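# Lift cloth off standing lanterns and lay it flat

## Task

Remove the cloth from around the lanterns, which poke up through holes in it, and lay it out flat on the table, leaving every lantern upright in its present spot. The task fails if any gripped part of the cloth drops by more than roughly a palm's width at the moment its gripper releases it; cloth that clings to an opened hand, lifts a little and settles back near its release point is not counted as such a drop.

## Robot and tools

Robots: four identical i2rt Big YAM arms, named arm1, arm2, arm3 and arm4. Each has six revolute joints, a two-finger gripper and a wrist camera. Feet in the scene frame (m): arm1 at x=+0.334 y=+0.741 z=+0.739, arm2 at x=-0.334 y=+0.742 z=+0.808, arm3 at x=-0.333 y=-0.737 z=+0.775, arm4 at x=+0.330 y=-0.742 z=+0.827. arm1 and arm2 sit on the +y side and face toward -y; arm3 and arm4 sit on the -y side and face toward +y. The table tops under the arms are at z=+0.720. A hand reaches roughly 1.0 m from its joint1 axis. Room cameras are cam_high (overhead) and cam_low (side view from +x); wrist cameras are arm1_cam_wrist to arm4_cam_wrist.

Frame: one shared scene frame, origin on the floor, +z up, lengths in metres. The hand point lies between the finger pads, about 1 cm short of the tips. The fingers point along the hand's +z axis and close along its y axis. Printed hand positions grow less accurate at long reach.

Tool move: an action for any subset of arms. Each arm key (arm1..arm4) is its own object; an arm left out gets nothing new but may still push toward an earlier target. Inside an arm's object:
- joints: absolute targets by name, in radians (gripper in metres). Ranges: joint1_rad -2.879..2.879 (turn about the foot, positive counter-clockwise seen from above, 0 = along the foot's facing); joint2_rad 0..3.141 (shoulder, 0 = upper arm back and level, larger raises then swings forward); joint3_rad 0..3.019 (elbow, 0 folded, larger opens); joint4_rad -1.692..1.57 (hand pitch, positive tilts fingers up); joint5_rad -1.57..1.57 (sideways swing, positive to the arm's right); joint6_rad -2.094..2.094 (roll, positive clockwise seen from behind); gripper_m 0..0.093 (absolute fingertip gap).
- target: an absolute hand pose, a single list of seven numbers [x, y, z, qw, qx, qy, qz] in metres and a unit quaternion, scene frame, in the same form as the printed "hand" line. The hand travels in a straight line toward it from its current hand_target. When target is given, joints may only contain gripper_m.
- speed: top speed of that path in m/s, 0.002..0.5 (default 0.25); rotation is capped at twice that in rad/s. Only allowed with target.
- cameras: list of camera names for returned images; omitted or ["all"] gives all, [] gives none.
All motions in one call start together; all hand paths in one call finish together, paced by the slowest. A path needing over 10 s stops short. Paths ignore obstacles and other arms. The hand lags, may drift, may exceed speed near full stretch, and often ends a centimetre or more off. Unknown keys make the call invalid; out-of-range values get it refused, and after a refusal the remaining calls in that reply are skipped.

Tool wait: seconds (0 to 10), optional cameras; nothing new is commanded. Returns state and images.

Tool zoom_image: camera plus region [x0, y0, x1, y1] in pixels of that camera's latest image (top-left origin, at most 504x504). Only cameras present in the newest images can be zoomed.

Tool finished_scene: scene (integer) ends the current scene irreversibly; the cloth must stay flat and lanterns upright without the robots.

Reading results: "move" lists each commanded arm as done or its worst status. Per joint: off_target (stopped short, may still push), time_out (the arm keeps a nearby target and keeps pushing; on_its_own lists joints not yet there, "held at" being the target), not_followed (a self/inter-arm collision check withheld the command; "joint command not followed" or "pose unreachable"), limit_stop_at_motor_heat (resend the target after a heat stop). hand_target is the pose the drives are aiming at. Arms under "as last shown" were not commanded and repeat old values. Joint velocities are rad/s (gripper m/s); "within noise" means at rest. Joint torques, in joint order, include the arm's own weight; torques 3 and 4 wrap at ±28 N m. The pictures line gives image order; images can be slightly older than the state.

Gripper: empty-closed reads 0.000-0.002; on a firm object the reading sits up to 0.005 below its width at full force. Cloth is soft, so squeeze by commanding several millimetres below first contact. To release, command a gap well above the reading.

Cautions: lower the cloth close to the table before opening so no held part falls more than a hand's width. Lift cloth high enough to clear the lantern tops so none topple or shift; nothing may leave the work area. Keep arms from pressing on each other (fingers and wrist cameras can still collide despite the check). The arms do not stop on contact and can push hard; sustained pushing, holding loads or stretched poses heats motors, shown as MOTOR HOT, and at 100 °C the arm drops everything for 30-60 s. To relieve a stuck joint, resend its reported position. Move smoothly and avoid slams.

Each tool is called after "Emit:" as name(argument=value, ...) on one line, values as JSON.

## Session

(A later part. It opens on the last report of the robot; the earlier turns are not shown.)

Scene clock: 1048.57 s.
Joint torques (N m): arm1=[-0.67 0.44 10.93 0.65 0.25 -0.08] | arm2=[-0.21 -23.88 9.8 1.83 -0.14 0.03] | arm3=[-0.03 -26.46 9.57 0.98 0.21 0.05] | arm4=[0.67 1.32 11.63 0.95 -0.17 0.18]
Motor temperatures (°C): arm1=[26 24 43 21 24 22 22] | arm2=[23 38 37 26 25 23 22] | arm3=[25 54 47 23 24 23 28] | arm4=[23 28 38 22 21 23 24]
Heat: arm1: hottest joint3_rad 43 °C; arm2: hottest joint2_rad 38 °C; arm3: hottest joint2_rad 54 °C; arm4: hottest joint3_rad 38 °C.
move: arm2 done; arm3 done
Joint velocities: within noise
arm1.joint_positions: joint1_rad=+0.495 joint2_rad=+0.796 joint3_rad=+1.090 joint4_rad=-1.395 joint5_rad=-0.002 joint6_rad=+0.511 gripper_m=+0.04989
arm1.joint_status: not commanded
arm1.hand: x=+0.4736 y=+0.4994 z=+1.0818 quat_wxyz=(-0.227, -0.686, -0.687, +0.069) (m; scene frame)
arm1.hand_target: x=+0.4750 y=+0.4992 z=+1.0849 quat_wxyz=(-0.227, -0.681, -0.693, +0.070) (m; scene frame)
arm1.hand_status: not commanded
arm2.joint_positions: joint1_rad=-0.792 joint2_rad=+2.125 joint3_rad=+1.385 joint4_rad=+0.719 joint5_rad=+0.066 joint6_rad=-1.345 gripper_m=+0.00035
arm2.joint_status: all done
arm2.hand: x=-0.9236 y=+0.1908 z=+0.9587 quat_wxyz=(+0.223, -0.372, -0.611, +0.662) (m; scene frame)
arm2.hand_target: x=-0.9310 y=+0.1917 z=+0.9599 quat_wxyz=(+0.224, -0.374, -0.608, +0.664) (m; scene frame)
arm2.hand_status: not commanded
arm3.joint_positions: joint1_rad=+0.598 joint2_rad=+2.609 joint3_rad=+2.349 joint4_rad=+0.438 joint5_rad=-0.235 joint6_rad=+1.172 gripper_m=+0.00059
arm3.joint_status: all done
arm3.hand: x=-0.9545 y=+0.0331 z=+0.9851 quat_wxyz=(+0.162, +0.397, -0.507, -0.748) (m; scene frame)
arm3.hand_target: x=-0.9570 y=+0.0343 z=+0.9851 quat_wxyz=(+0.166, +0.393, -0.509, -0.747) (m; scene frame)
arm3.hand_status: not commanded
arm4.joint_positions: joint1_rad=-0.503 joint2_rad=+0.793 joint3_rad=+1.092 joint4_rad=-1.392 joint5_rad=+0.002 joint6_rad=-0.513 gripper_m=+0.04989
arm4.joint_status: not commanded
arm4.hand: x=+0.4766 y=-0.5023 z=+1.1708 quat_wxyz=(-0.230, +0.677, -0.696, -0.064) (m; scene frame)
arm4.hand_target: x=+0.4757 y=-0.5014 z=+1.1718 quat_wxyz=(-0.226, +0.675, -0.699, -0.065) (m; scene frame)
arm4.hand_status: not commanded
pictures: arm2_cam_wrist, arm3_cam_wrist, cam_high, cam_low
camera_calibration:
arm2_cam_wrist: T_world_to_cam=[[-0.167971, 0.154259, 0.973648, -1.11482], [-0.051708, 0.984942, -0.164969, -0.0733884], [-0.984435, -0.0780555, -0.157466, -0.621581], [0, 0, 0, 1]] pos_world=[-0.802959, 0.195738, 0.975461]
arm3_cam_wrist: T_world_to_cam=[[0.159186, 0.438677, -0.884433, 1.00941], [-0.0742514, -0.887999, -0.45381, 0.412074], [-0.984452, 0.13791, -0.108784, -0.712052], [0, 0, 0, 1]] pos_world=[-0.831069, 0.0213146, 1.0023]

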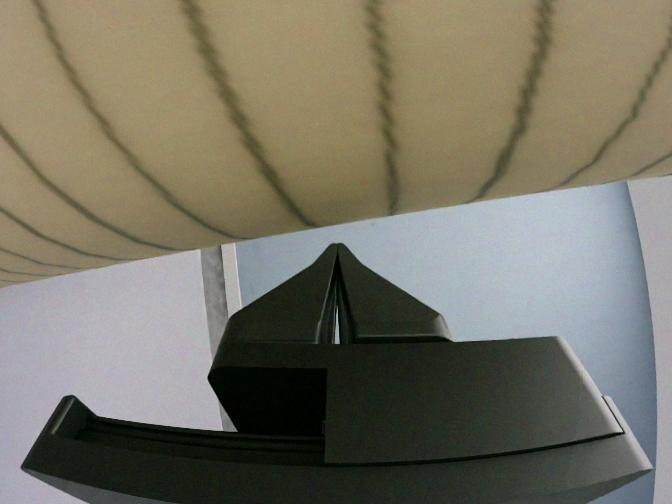

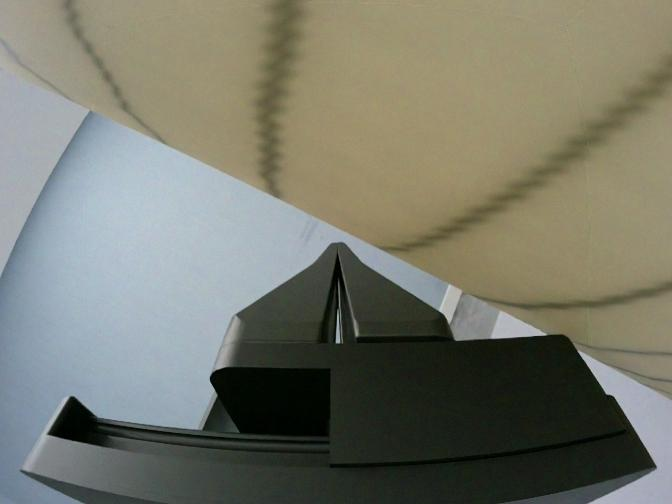

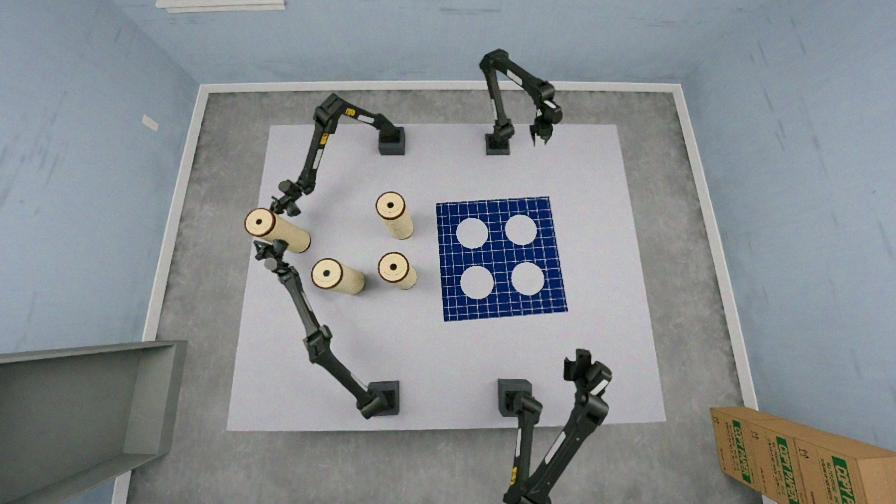

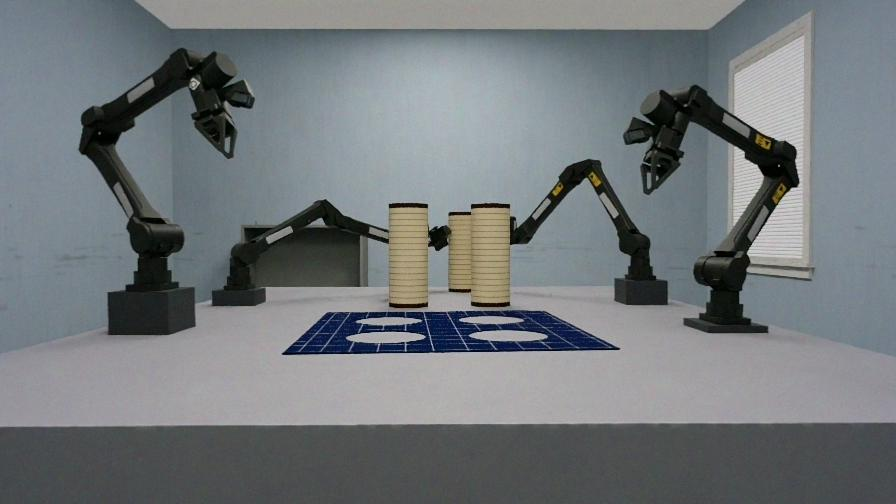

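Emit:
move(arm2={"target": [-0.8, 0.335, 0.97, 0.223, -0.372, -0.611, 0.662], "speed": 0.15}, arm3={"target": [-0.845, -0.105, 0.97, 0.162, 0.397, -0.507, -0.748], "speed": 0.15}, cameras=["cam_high", "cam_low"])

Scene clock: 1091.97 s.
Joint torques (N m): arm1=[-0.38 0.62 11.03 0.73 0.28 -0.11] | arm2=[-0.32 -17.61 6.17 2.82 -0.14 -0.02] | arm3=[-0.62 -24.06 6.31 2.26 0.07 -0.08] | arm4=[0.67 1.38 11.63 0.96 -0.17 0.18]
Motor temperatures (°C): arm1=[26 24 43 21 24 22 22] | arm2=[23 38 37 26 23 23 22] | arm3=[25 58 48 23 24 23 28] | arm4=[23 28 38 22 21 23 24]
Heat: arm1: hottest joint3_rad 43 °C; arm2: hottest joint2_rad 38 °C; arm3: hottest joint2_rad 58 °C; arm4: hottest joint3_rad 38 °C.
move: arm2 off_target; arm3 off_target
Joint velocities: within noise
arm1, arm4: as last shown
arm2.joint_positions: joint1_rad=-0.823 joint2_rad=+1.778 joint3_rad=+0.785 joint4_rad=+0.947 joint5_rad=+0.028 joint6_rad=-1.345 gripper_m=+0.00035
arm2.joint_status: not commanded
arm2.hand: x=-0.7980 y=+0.3294 z=+0.9613 quat_wxyz=(+0.218, -0.375, -0.620, +0.654) (m; scene frame)
arm2.hand_target: x=-0.8000 y=+0.3349 z=+0.9700 quat_wxyz=(+0.223, -0.372, -0.611, +0.662) (m; scene frame)
arm2.hand_status: off_target (0.011 m and 1.5 deg from the pose sent, 0.190 m and 0.1 deg at the start)
arm3.joint_positions: joint1_rad=+0.597 joint2_rad=+2.204 joint3_rad=+1.441 joint4_rad=+0.884 joint5_rad=-0.242 joint6_rad=+1.173 gripper_m=+0.00059
arm3.joint_status: not commanded
arm3.hand: x=-0.8514 y=-0.1059 z=+0.9363 quat_wxyz=(+0.164, +0.407, -0.526, -0.729) (m; scene frame)
arm3.hand_target: x=-0.8453 y=-0.1049 z=+0.9695 quat_wxyz=(+0.162, +0.397, -0.507, -0.748) (m; scene frame)
arm3.hand_status: off_target (0.034 m and 3.3 deg from the pose sent, 0.177 m and 0.0 deg at the start)
pictures: cam_high, cam_low

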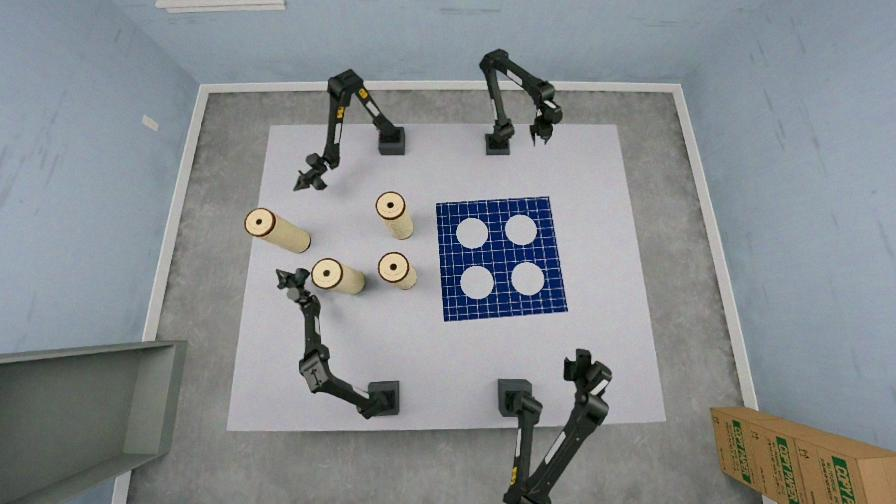

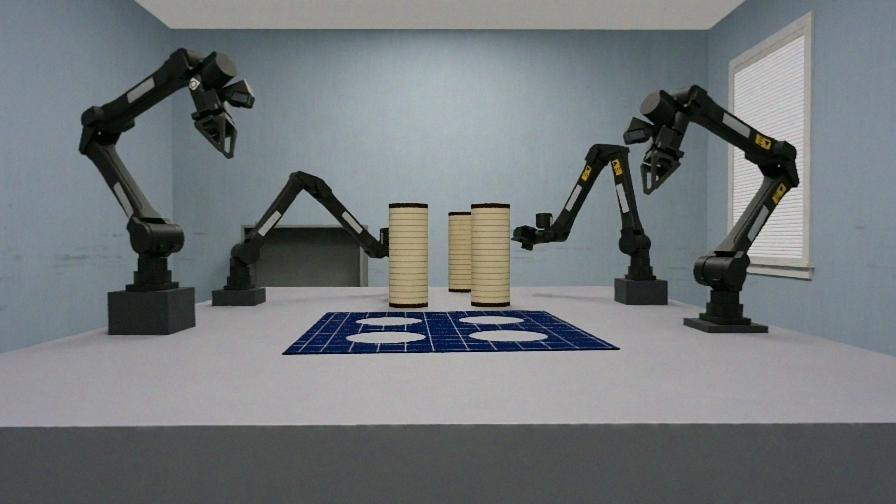

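Emit:
move(arm2={"target": [-0.885, 0.32, 0.9, -0.4663, -0.51, -0.6078, 0.3913], "speed": 0.3, "joints": {"gripper_m": 0.093}}, arm3={"target": [-0.835, -0.12, 0.9, 0.3913, -0.6078, 0.51, 0.4663], "speed": 0.3, "joints": {"gripper_m": 0.093}}, cameras=["cam_high", "cam_low"])

Scene clock: 1100.47 s.
Joint torques (N m): arm1=[-0.85 0.73 10.92 0.73 0.3 -0.09] | arm2=[-0.67 -23.47 12.67 0.8 -0.71 -0.16] | arm3=[0.21 -19.14 10.43 0.9 0.33 -0.12] | arm4=[0.67 1.38 11.64 0.96 -0.17 0.18]
Motor temperatures (°C): arm1=[26 24 43 21 24 22 22] | arm2=[23 37 37 26 23 23 22] | arm3=[25 55 47 23 24 23 28] | arm4=[23 28 38 22 21 23 24]
Heat: arm1: hottest joint3_rad 43 °C; arm2: hottest joint2_rad 37 °C; arm3: hottest joint2_rad 55 °C; arm4: hottest joint3_rad 38 °C.
move: arm2 off_target; arm3 off_target
Joint velocities: within noise
arm1, arm4: as last shown
arm2.joint_positions: joint1_rad=-1.132 joint2_rad=+2.107 joint3_rad=+1.420 joint4_rad=-0.181 joint5_rad=-1.213 joint6_rad=-0.789 gripper_m=+0.09290
arm2.joint_status: all done
arm2.hand: x=-0.8646 y=+0.3245 z=+0.8820 quat_wxyz=(-0.475, -0.523, -0.602, +0.373) (m; scene frame)
arm2.hand_target: x=-0.8838 y=+0.3210 z=+0.9005 quat_wxyz=(-0.466, -0.510, -0.607, +0.392) (m; scene frame)
arm2.hand_status: off_target (0.028 m and 2.8 deg from the pose sent, 0.107 m and 87.5 deg at the start)
arm3.joint_positions: joint1_rad=+0.763 joint2_rad=+2.102 joint3_rad=+1.430 joint4_rad=+0.315 joint5_rad=+0.599 joint6_rad=+0.213 gripper_m=+0.09294
arm3.joint_status: all done
arm3.hand: x=-0.8218 y=-0.1299 z=+0.8855 quat_wxyz=(-0.387, +0.613, -0.515, -0.457) (m; scene frame)
arm3.hand_target: x=-0.8342 y=-0.1211 z=+0.9004 quat_wxyz=(-0.391, +0.608, -0.510, -0.467) (m; scene frame)
arm3.hand_status: off_target (0.022 m and 1.4 deg from the pose sent, 0.042 m and 75.4 deg at the start)
pictures: cam_high, cam_low

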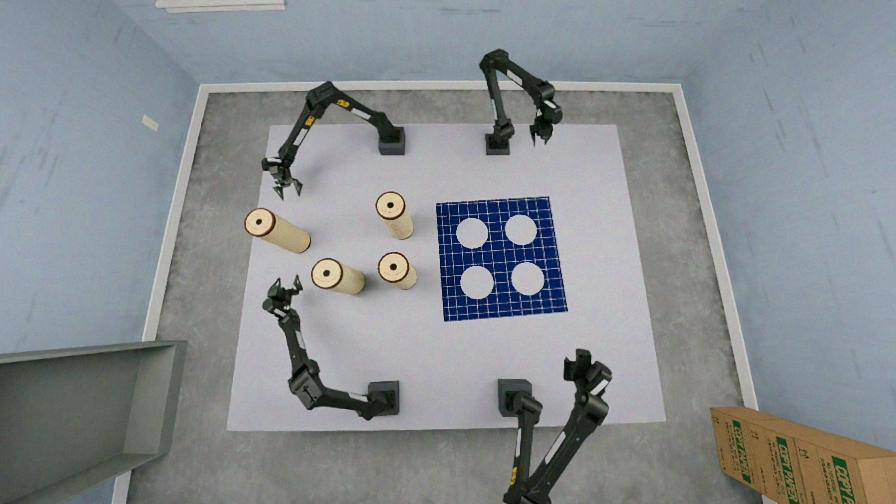

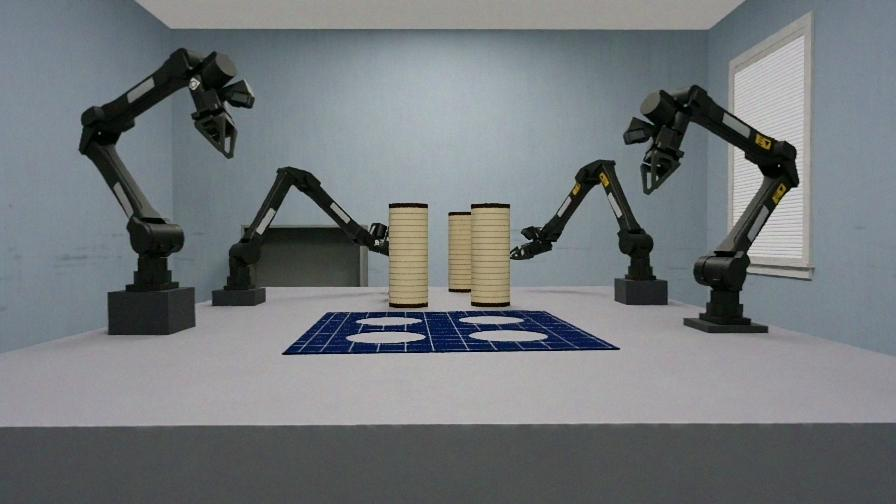

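Emit:
move(arm2={"target": [-0.9, 0.225, 0.798, -0.4663, -0.51, -0.6078, 0.3913], "speed": 0.2}, arm3={"target": [-0.862, -0.01, 0.796, 0.3913, -0.6078, 0.51, 0.4663], "speed": 0.2}, cameras=["cam_high", "cam_low", "arm2_cam_wrist", "arm3_cam_wrist"])

Emit:
zoom_image(camera="cam_high", region=[220, 170, 380, 310])

Emit:
zoom_image(camera="cam_low", region=[370, 180, 570, 320])

Scene clock: 1106.90 s.
Joint torques (N m): arm1=[-0.67 0.38 10.96 0.68 0.24 -0.06] | arm2=[0.21 -27.11 11.96 2.04 -0.4 0.02] | arm3=[-0.38 -24.41 10.74 0.92 0.19 -0.14] | arm4=[0.73 1.38 11.64 0.96 -0.17 0.18]
Motor temperatures (°C): arm1=[26 24 43 21 24 22 22] | arm2=[23 38 38 26 23 23 22] | arm3=[25 54 47 23 24 23 28] | arm4=[23 28 38 22 21 23 24]
Heat: arm1: hottest joint3_rad 43 °C; arm2: hottest joint2_rad 38 °C; arm3: hottest joint2_rad 54 °C; arm4: hottest joint3_rad 38 °C.
move: arm2 off_target; arm3 off_target
Joint velocities: within noise
arm1, arm4: as last shown
arm2.joint_positions: joint1_rad=-1.020 joint2_rad=+2.397 joint3_rad=+1.612 joint4_rad=+0.070 joint5_rad=-1.132 joint6_rad=-0.608 gripper_m=+0.09290
arm2.joint_status: not commanded
arm2.hand: x=-0.8788 y=+0.2360 z=+0.7758 quat_wxyz=(-0.475, -0.526, -0.604, +0.365) (m; scene frame)
arm2.hand_target: x=-0.8984 y=+0.2265 z=+0.7988 quat_wxyz=(-0.466, -0.510, -0.608, +0.391) (m; scene frame)
arm2.hand_status: off_target (0.033 m and 3.6 deg from the pose sent, 0.135 m and 2.8 deg at the start)
arm3.joint_positions: joint1_rad=+0.689 joint2_rad=+2.496 joint3_rad=+1.843 joint4_rad=+0.298 joint5_rad=+0.528 joint6_rad=+0.183 gripper_m=+0.09294
arm3.joint_status: not commanded
arm3.hand: x=-0.8512 y=-0.0241 z=+0.7713 quat_wxyz=(-0.386, +0.617, -0.516, -0.452) (m; scene frame)
arm3.hand_target: x=-0.8605 y=-0.0119 z=+0.7965 quat_wxyz=(-0.391, +0.608, -0.510, -0.466) (m; scene frame)
arm3.hand_status: off_target (0.030 m and 2.2 deg from the pose sent, 0.155 m and 1.4 deg at the start)
pictures: arm2_cam_wrist, arm3_cam_wrist, cam_high, cam_low
camera_calibration:
arm2_cam_wrist: T_world_to_cam=[[-0.980935, -0.183037, -0.0653003, -0.764958], [-0.106549, 0.787559, -0.606958, 0.195496], [0.162523, -0.588429, -0.792047, 1.01798], [0, 0, 0, 1]] pos_world=[-0.89499, 0.305026, 0.87499]
arm3_cam_wrist: T_world_to_cam=[[0.984585, 0.174462, 0.0124694, 0.833287], [0.146063, -0.780905, -0.607333, 0.580514], [-0.0962192, 0.599792, -0.794349, 0.670276], [0, 0, 0, 1]] pos_world=[-0.84074, -0.0940771, 0.874608]

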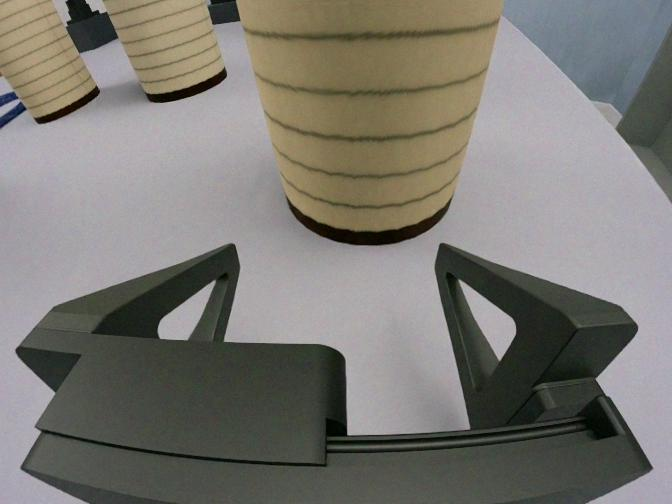

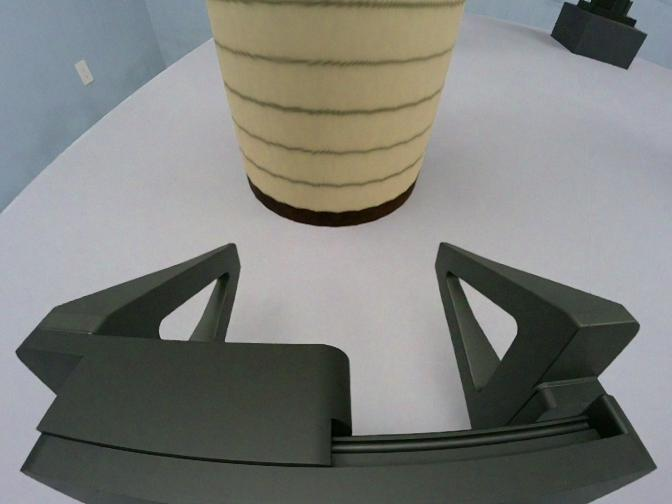

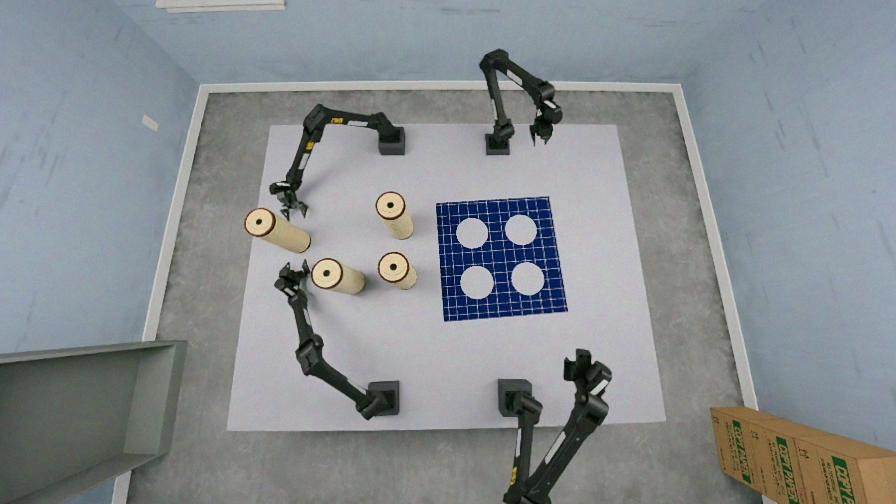

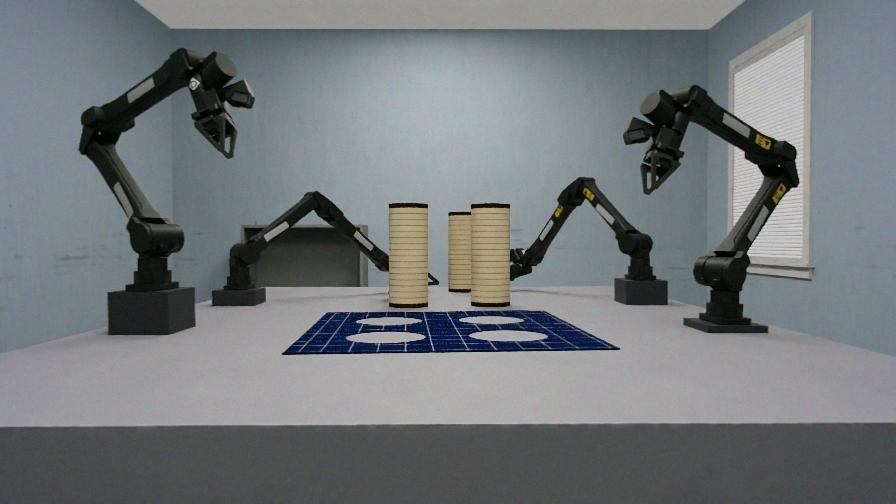

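Scaled by 3.150.

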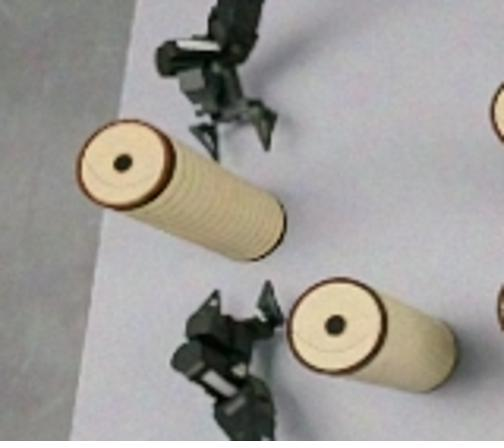

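Scaled by 2.520.

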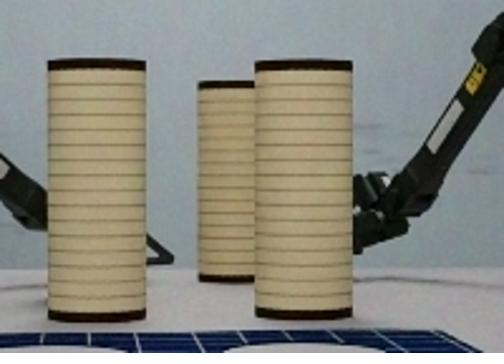

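Emit:
move(arm2={"target": [-0.9125, 0.162, 0.799, -0.4663, -0.51, -0.6078, 0.3913], "speed": 0.08}, arm3={"target": [-0.875, 0.046, 0.7965, 0.3913, -0.6078, 0.51, 0.4663], "speed": 0.08}, cameras=["cam_high", "cam_low", "arm2_cam_wrist", "arm3_cam_wrist"])

Emit:
zoom_image(camera="cam_high", region=[220, 170, 380, 310])

Scene clock: 1116.03 s.
Joint torques (N m): arm1=[-1.03 0.03 10.89 0.66 0.25 -0.07] | arm2=[0.56 -28.22 13.11 1.32 -0.33 0.03] | arm3=[-0.26 -25.7 11.81 0.99 0.17 -0.15] | arm4=[0.67 1.38 11.64 0.95 -0.17 0.18]
Motor temperatures (°C): arm1=[26 24 43 21 24 22 22] | arm2=[23 39 39 26 23 23 22] | arm3=[25 53 48 23 24 23 27] | arm4=[23 28 38 22 21 23 24]
Heat: arm1: hottest joint3_rad 43 °C; arm2: hottest joint2_rad 39 °C; arm3: hottest joint2_rad 53 °C; arm4: hottest joint3_rad 38 °C.
move: arm2 off_target; arm3 off_target
Joint velocities: within noise
arm1, arm4: as last shown
arm2.joint_positions: joint1_rad=-0.958 joint2_rad=+2.482 joint3_rad=+1.797 joint4_rad=+0.071 joint5_rad=-1.078 joint6_rad=-0.524 gripper_m=+0.09290
arm2.joint_status: not commanded
arm2.hand: x=-0.8971 y=+0.1742 z=+0.7826 quat_wxyz=(-0.469, -0.520, -0.606, +0.376) (m; scene frame)
arm2.hand_target: x=-0.9112 y=+0.1633 z=+0.7997 quat_wxyz=(-0.466, -0.510, -0.608, +0.392) (m; scene frame)
arm2.hand_status: off_target (0.026 m and 2.1 deg from the pose sent, 0.084 m and 3.6 deg at the start)
arm3.joint_positions: joint1_rad=+0.657 joint2_rad=+2.631 joint3_rad=+2.131 joint4_rad=+0.151 joint5_rad=+0.496 joint6_rad=+0.171 gripper_m=+0.09294
arm3.joint_status: not commanded
arm3.hand: x=-0.8669 y=+0.0316 z=+0.7731 quat_wxyz=(-0.385, +0.618, -0.515, -0.452) (m; scene frame)
arm3.hand_target: x=-0.8733 y=+0.0435 z=+0.7972 quat_wxyz=(-0.391, +0.608, -0.510, -0.467) (m; scene frame)
arm3.hand_status: off_target (0.029 m and 2.2 deg from the pose sent, 0.078 m and 2.2 deg at the start)
pictures: arm2_cam_wrist, arm3_cam_wrist, cam_high, cam_low
camera_calibration:
arm2_cam_wrist: T_world_to_cam=[[-0.983004, -0.179454, -0.0387112, -0.817071], [-0.118453, 0.781105, -0.613061, 0.241632], [0.140254, -0.598057, -0.789086, 0.969332], [0, 0, 0, 1]] pos_world=[-0.910515, 0.244349, 0.881392]
arm3_cam_wrist: T_world_to_cam=[[0.984263, 0.176371, 0.0109157, 0.839882], [0.146703, -0.781137, -0.606879, 0.627537], [-0.0985095, 0.598931, -0.794719, 0.635151], [0, 0, 0, 1]] pos_world=[-0.856158, -0.0383494, 0.876438]

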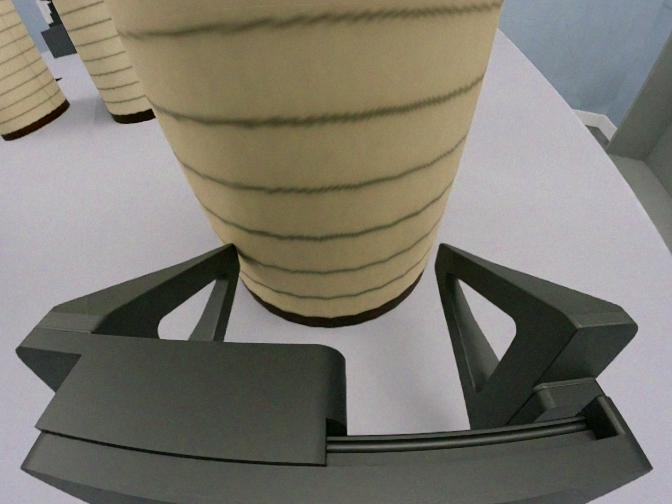

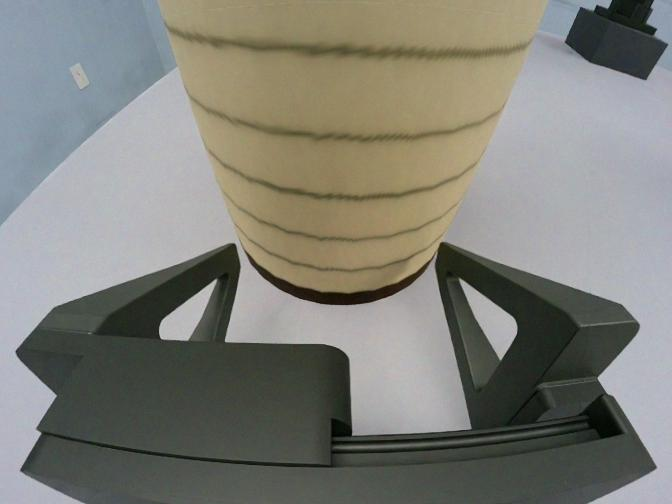

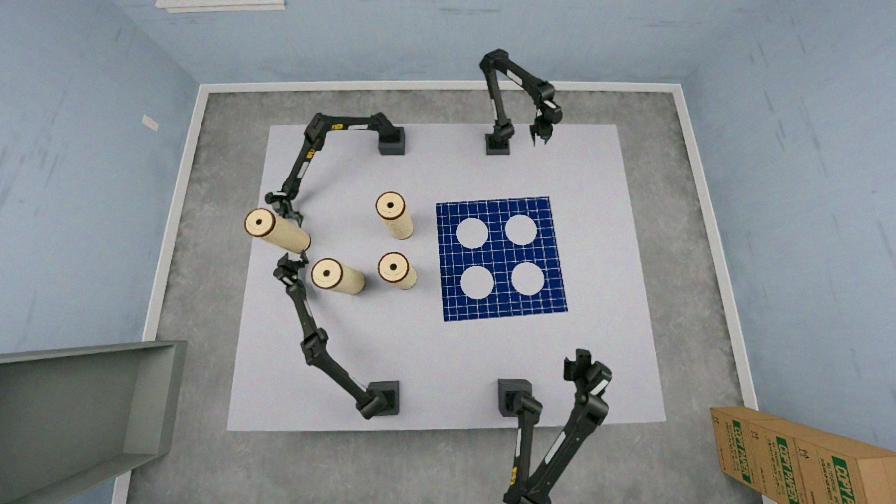

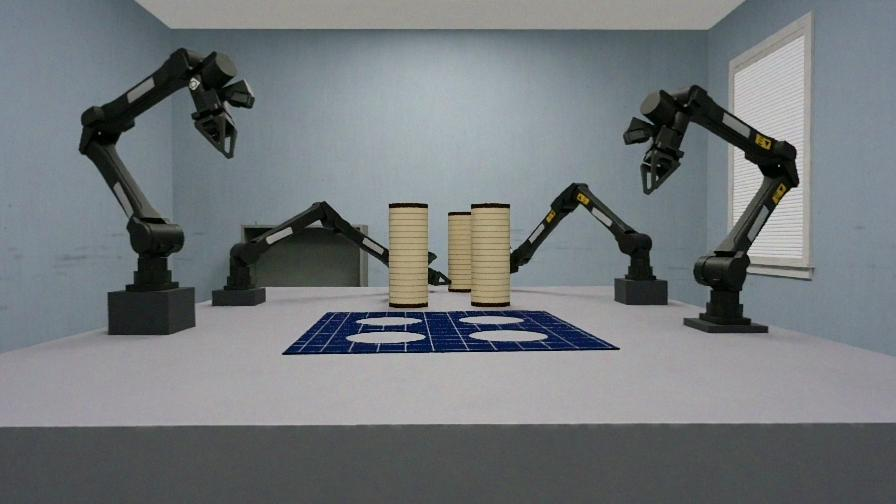

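Scaled by 3.150.

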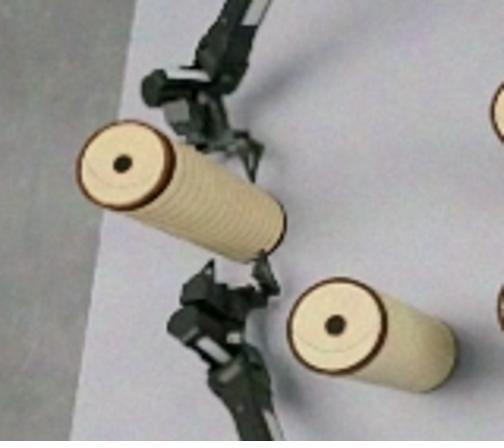

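Emit:
move(arm2={"target": [-0.8467, 0.164, 0.8, -0.4489, -0.536, -0.585, 0.4113], "speed": 0.05}, arm3={"target": [-0.8188, 0.06, 0.797, 0.4113, -0.585, 0.536, 0.4489], "speed": 0.05}, cameras=["cam_high", "cam_low", "arm2_cam_wrist", "arm3_cam_wrist"])

Emit:
zoom_image(camera="cam_high", region=[220, 170, 380, 310])

Emit:
zoom_image(camera="cam_low", region=[370, 180, 570, 320])

Scene clock: 1135.67 s.
Joint torques (N m): arm1=[-0.73 0.21 11 0.77 0.28 -0.09] | arm2=[1.32 -29.16 7.05 2.52 -0.07 0.01] | arm3=[-1.61 -28.92 7.15 2.19 0.44 0.01] | arm4=[0.67 1.32 11.64 0.96 -0.17 0.18]
Motor temperatures (°C): arm1=[26 24 43 21 24 22 22] | arm2=[23 40 40 26 23 23 22] | arm3=[25 52 49 23 24 23 27] | arm4=[23 28 38 22 21 23 24]
Heat: arm1: hottest joint3_rad 43 °C; arm2: hottest joint2_rad 40 °C; arm3: hottest joint2_rad 52 °C; arm4: hottest joint3_rad 38 °C.
move: arm2 off_target; arm3 off_target
Joint velocities: within noise
arm1, arm4: as last shown
arm2.joint_positions: joint1_rad=-0.904 joint2_rad=+2.389 joint3_rad=+1.560 joint4_rad=+0.335 joint5_rad=-0.952 joint6_rad=-0.388 gripper_m=+0.09290
arm2.joint_status: not commanded
arm2.hand: x=-0.8483 y=+0.1713 z=+0.7806 quat_wxyz=(-0.450, -0.546, -0.584, +0.398) (m; scene frame)
arm2.hand_target: x=-0.8466 y=+0.1640 z=+0.8000 quat_wxyz=(-0.449, -0.536, -0.585, +0.411) (m; scene frame)
arm2.hand_status: off_target (0.021 m and 1.9 deg from the pose sent, 0.054 m and 5.6 deg at the start)
arm3.joint_positions: joint1_rad=+0.622 joint2_rad=+2.631 joint3_rad=+2.111 joint4_rad=+0.157 joint5_rad=+0.524 joint6_rad=+0.171 gripper_m=+0.09295
arm3.joint_status: not commanded
arm3.hand: x=-0.8322 y=+0.0468 z=+0.7650 quat_wxyz=(-0.402, +0.606, -0.532, -0.434) (m; scene frame)
arm3.hand_target: x=-0.8190 y=+0.0600 z=+0.7968 quat_wxyz=(-0.411, +0.585, -0.536, -0.449) (m; scene frame)
arm3.hand_status: off_target (0.037 m and 3.2 deg from the pose sent, 0.061 m and 5.3 deg at the start)
pictures: arm2_cam_wrist, arm3_cam_wrist, cam_high, cam_low
camera_calibration:
arm2_cam_wrist: T_world_to_cam=[[-0.995348, -0.0906184, -0.032717, -0.800071], [-0.0518289, 0.789899, -0.611043, 0.30188], [0.0812148, -0.606505, -0.790921, 0.912042], [0, 0, 0, 1]] pos_world=[-0.854775, 0.242202, 0.879639]
arm3_cam_wrist: T_world_to_cam=[[0.992913, 0.115901, 0.0262814, 0.801443], [0.108301, -0.791377, -0.601659, 0.59395], [-0.0489342, 0.600242, -0.79832, 0.666895], [0, 0, 0, 1]] pos_world=[-0.827455, -0.0231477, 0.868688]

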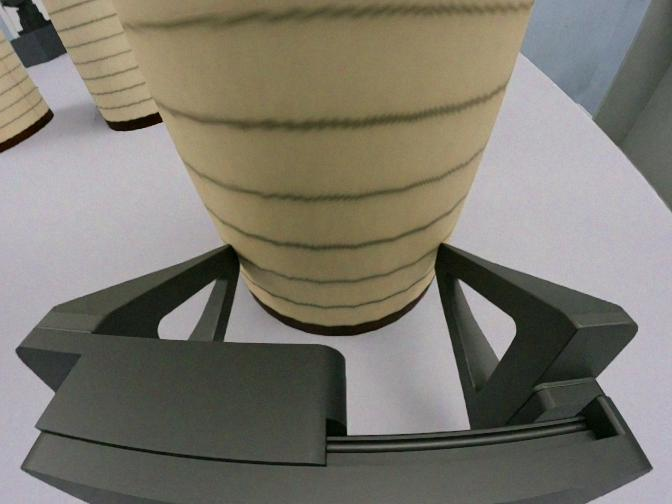

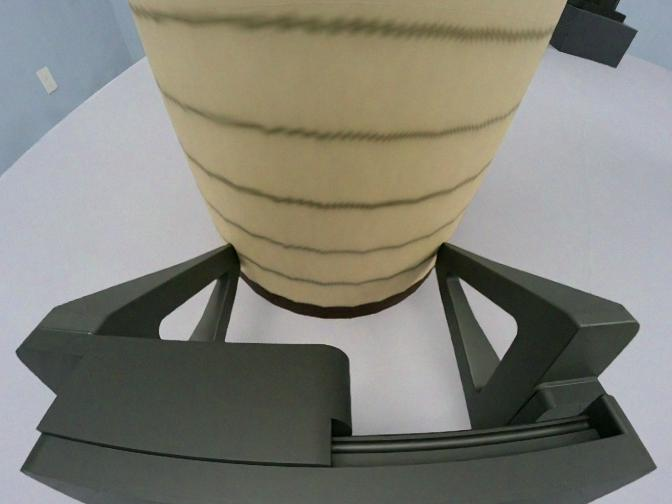

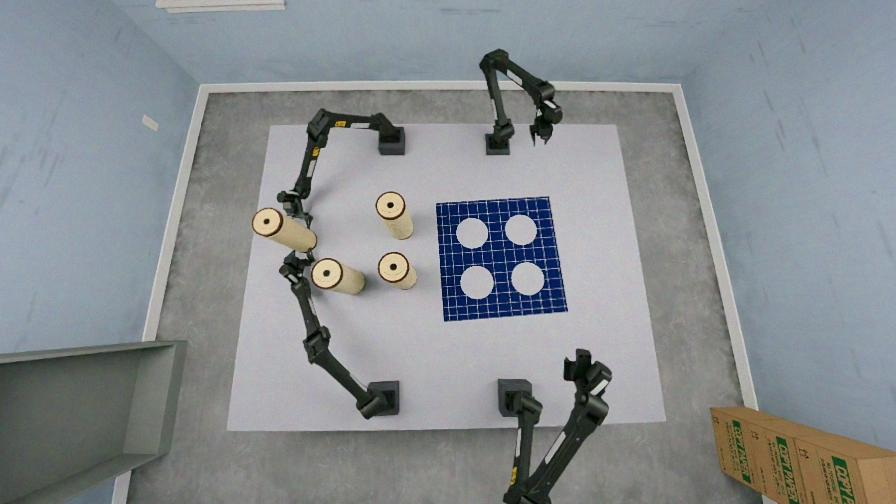

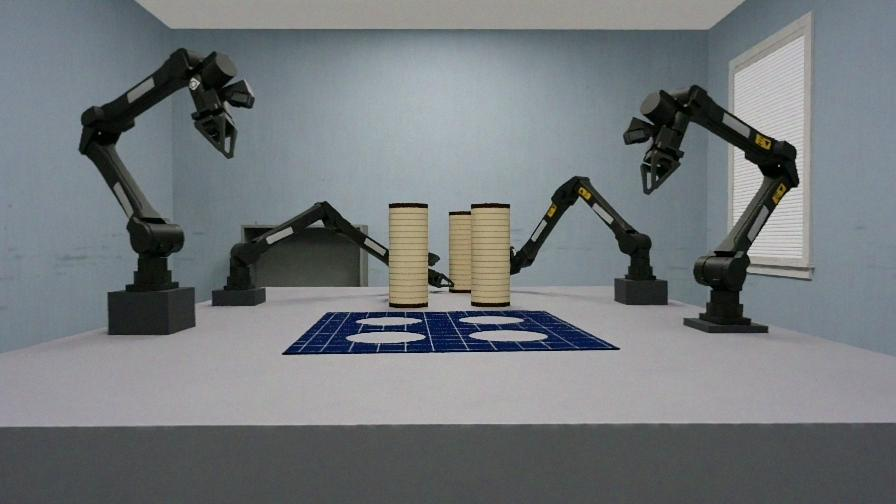

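Scaled by 3.150.

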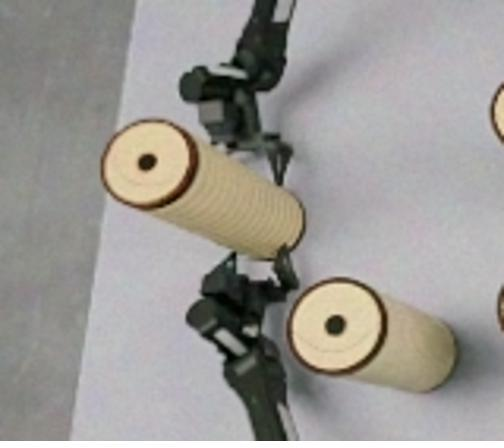

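Scaled by 2.520.

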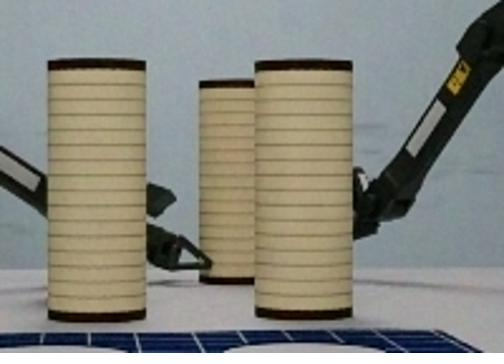

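Emit:
move(arm2={"target": [-0.7447, 0.18, 0.8, -0.4191, -0.5755, -0.5462, 0.4416], "speed": 0.06}, arm3={"target": [-0.74, 0.074, 0.797, 0.4416, -0.5462, 0.5755, 0.4191], "speed": 0.06}, cameras=["cam_high", "cam_low", "arm2_cam_wrist", "arm3_cam_wrist"])

Emit:
zoom_image(camera="cam_high", region=[220, 170, 380, 310])

Emit:
zoom_image(camera="cam_low", region=[370, 180, 570, 320])

Scene clock: 1145.57 s.
Joint torques (N m): arm1=[-1.26 0.56 10.93 0.59 0.27 -0.08] | arm2=[1.2 -24.7 5.6 2.69 -0.06 0.03] | arm3=[-1.14 -29.22 7.02 2.24 0.44 0.19] | arm4=[0.67 1.38 11.64 0.95 -0.17 0.18]
Motor temperatures (°C): arm1=[26 24 43 21 24 22 22] | arm2=[23 40 39 26 23 23 22] | arm3=[25 53 48 23 24 23 27] | arm4=[23 27 38 22 21 23 24]
Heat: arm1: hottest joint3_rad 43 °C; arm2: hottest joint2_rad 40 °C; arm3: hottest joint2_rad 53 °C; arm4: hottest joint3_rad 38 °C.
move: arm2 off_target; arm3 off_target
Joint velocities: within noise
arm1, arm4: as last shown
arm2.joint_positions: joint1_rad=-0.789 joint2_rad=+2.232 joint3_rad=+1.172 joint4_rad=+0.677 joint5_rad=-0.715 joint6_rad=-0.241 gripper_m=+0.09290
arm2.joint_status: not commanded
arm2.hand: x=-0.7472 y=+0.1858 z=+0.7834 quat_wxyz=(-0.416, -0.586, -0.547, +0.429) (m; scene frame)
arm2.hand_target: x=-0.7446 y=+0.1801 z=+0.7998 quat_wxyz=(-0.419, -0.575, -0.546, +0.441) (m; scene frame)
arm2.hand_status: off_target (0.018 m and 1.9 deg from the pose sent, 0.106 m and 8.2 deg at the start)
arm3.joint_positions: joint1_rad=+0.548 joint2_rad=+2.585 joint3_rad=+1.990 joint4_rad=+0.200 joint5_rad=+0.591 joint6_rad=+0.181 gripper_m=+0.09295
arm3.joint_status: not commanded
arm3.hand: x=-0.7479 y=+0.0626 z=+0.7536 quat_wxyz=(-0.435, +0.575, -0.570, -0.394) (m; scene frame)
arm3.hand_target: x=-0.7401 y=+0.0741 z=+0.7964 quat_wxyz=(-0.442, +0.546, -0.575, -0.419) (m; scene frame)
arm3.hand_status: off_target (0.046 m and 4.5 deg from the pose sent, 0.101 m and 9.8 deg at the start)
pictures: arm2_cam_wrist, arm3_cam_wrist, cam_high, cam_low
camera_calibration:
arm2_cam_wrist: T_world_to_cam=[[-0.998402, 0.0509922, -0.0243739, -0.733131], [0.0553319, 0.793991, -0.605407, 0.372268], [-0.0115184, -0.605787, -0.795543, 0.848954], [0, 0, 0, 1]] pos_world=[-0.742779, 0.256093, 0.882884]
arm3_cam_wrist: T_world_to_cam=[[0.998282, -0.0240812, 0.0534085, 0.708528], [0.0121915, -0.806275, -0.591415, 0.511806], [0.0573039, 0.591051, -0.804596, 0.737251], [0, 0, 0, 1]] pos_world=[-0.755798, -0.00603425, 0.858038]

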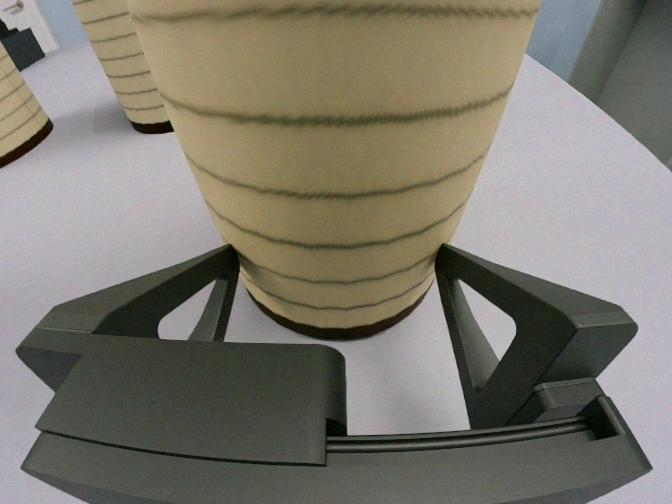

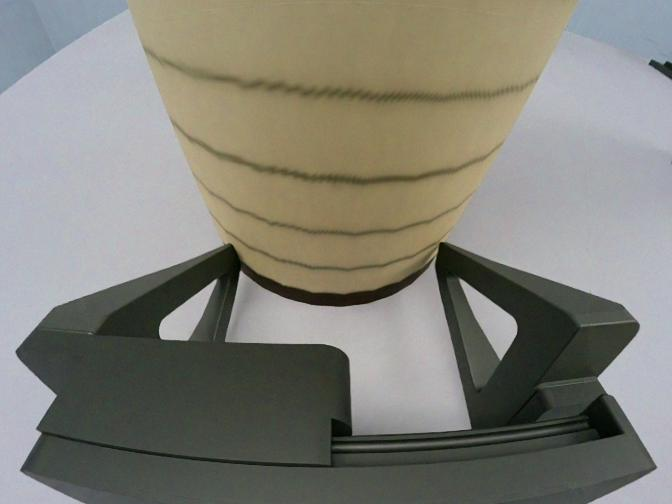

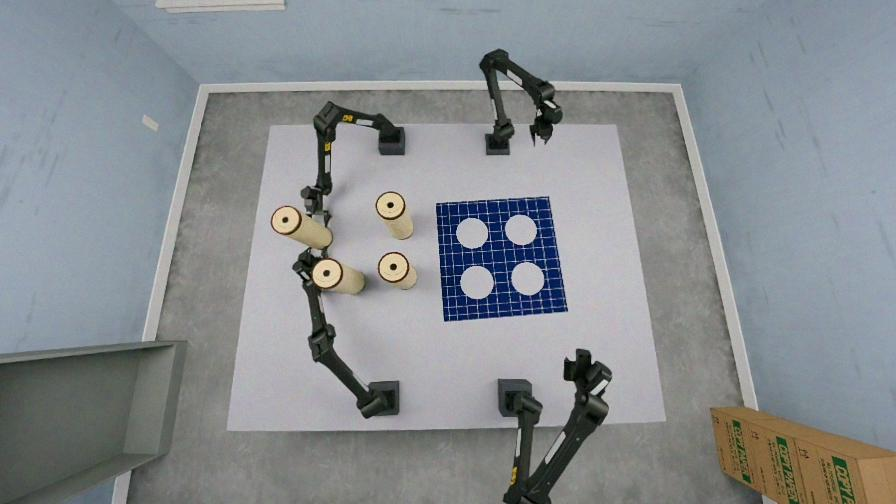

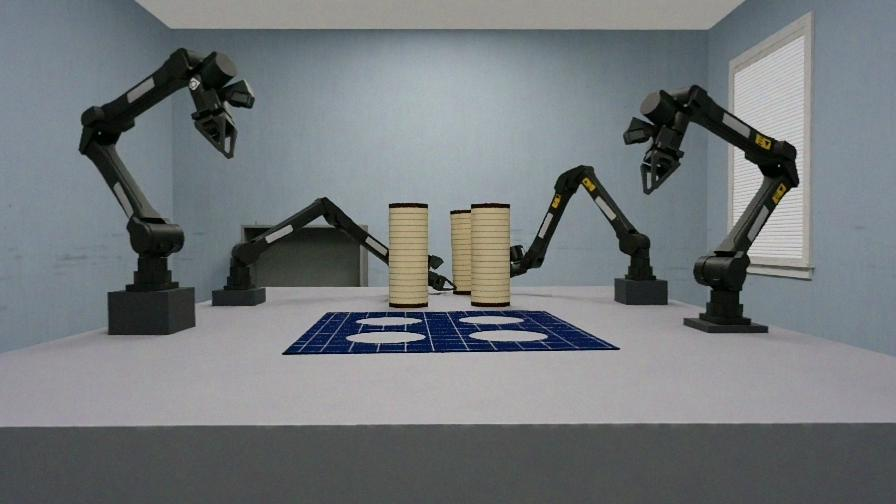

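Scaled by 3.150.

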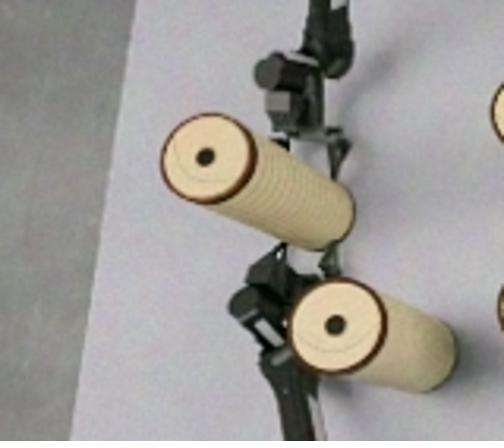

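Scaled by 2.520.

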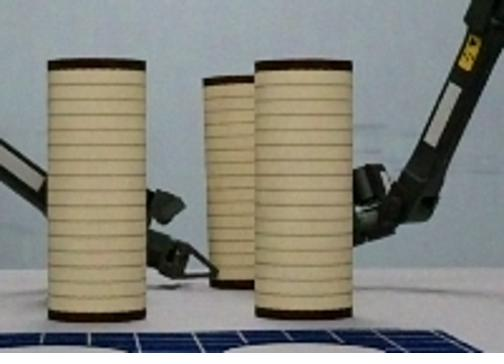

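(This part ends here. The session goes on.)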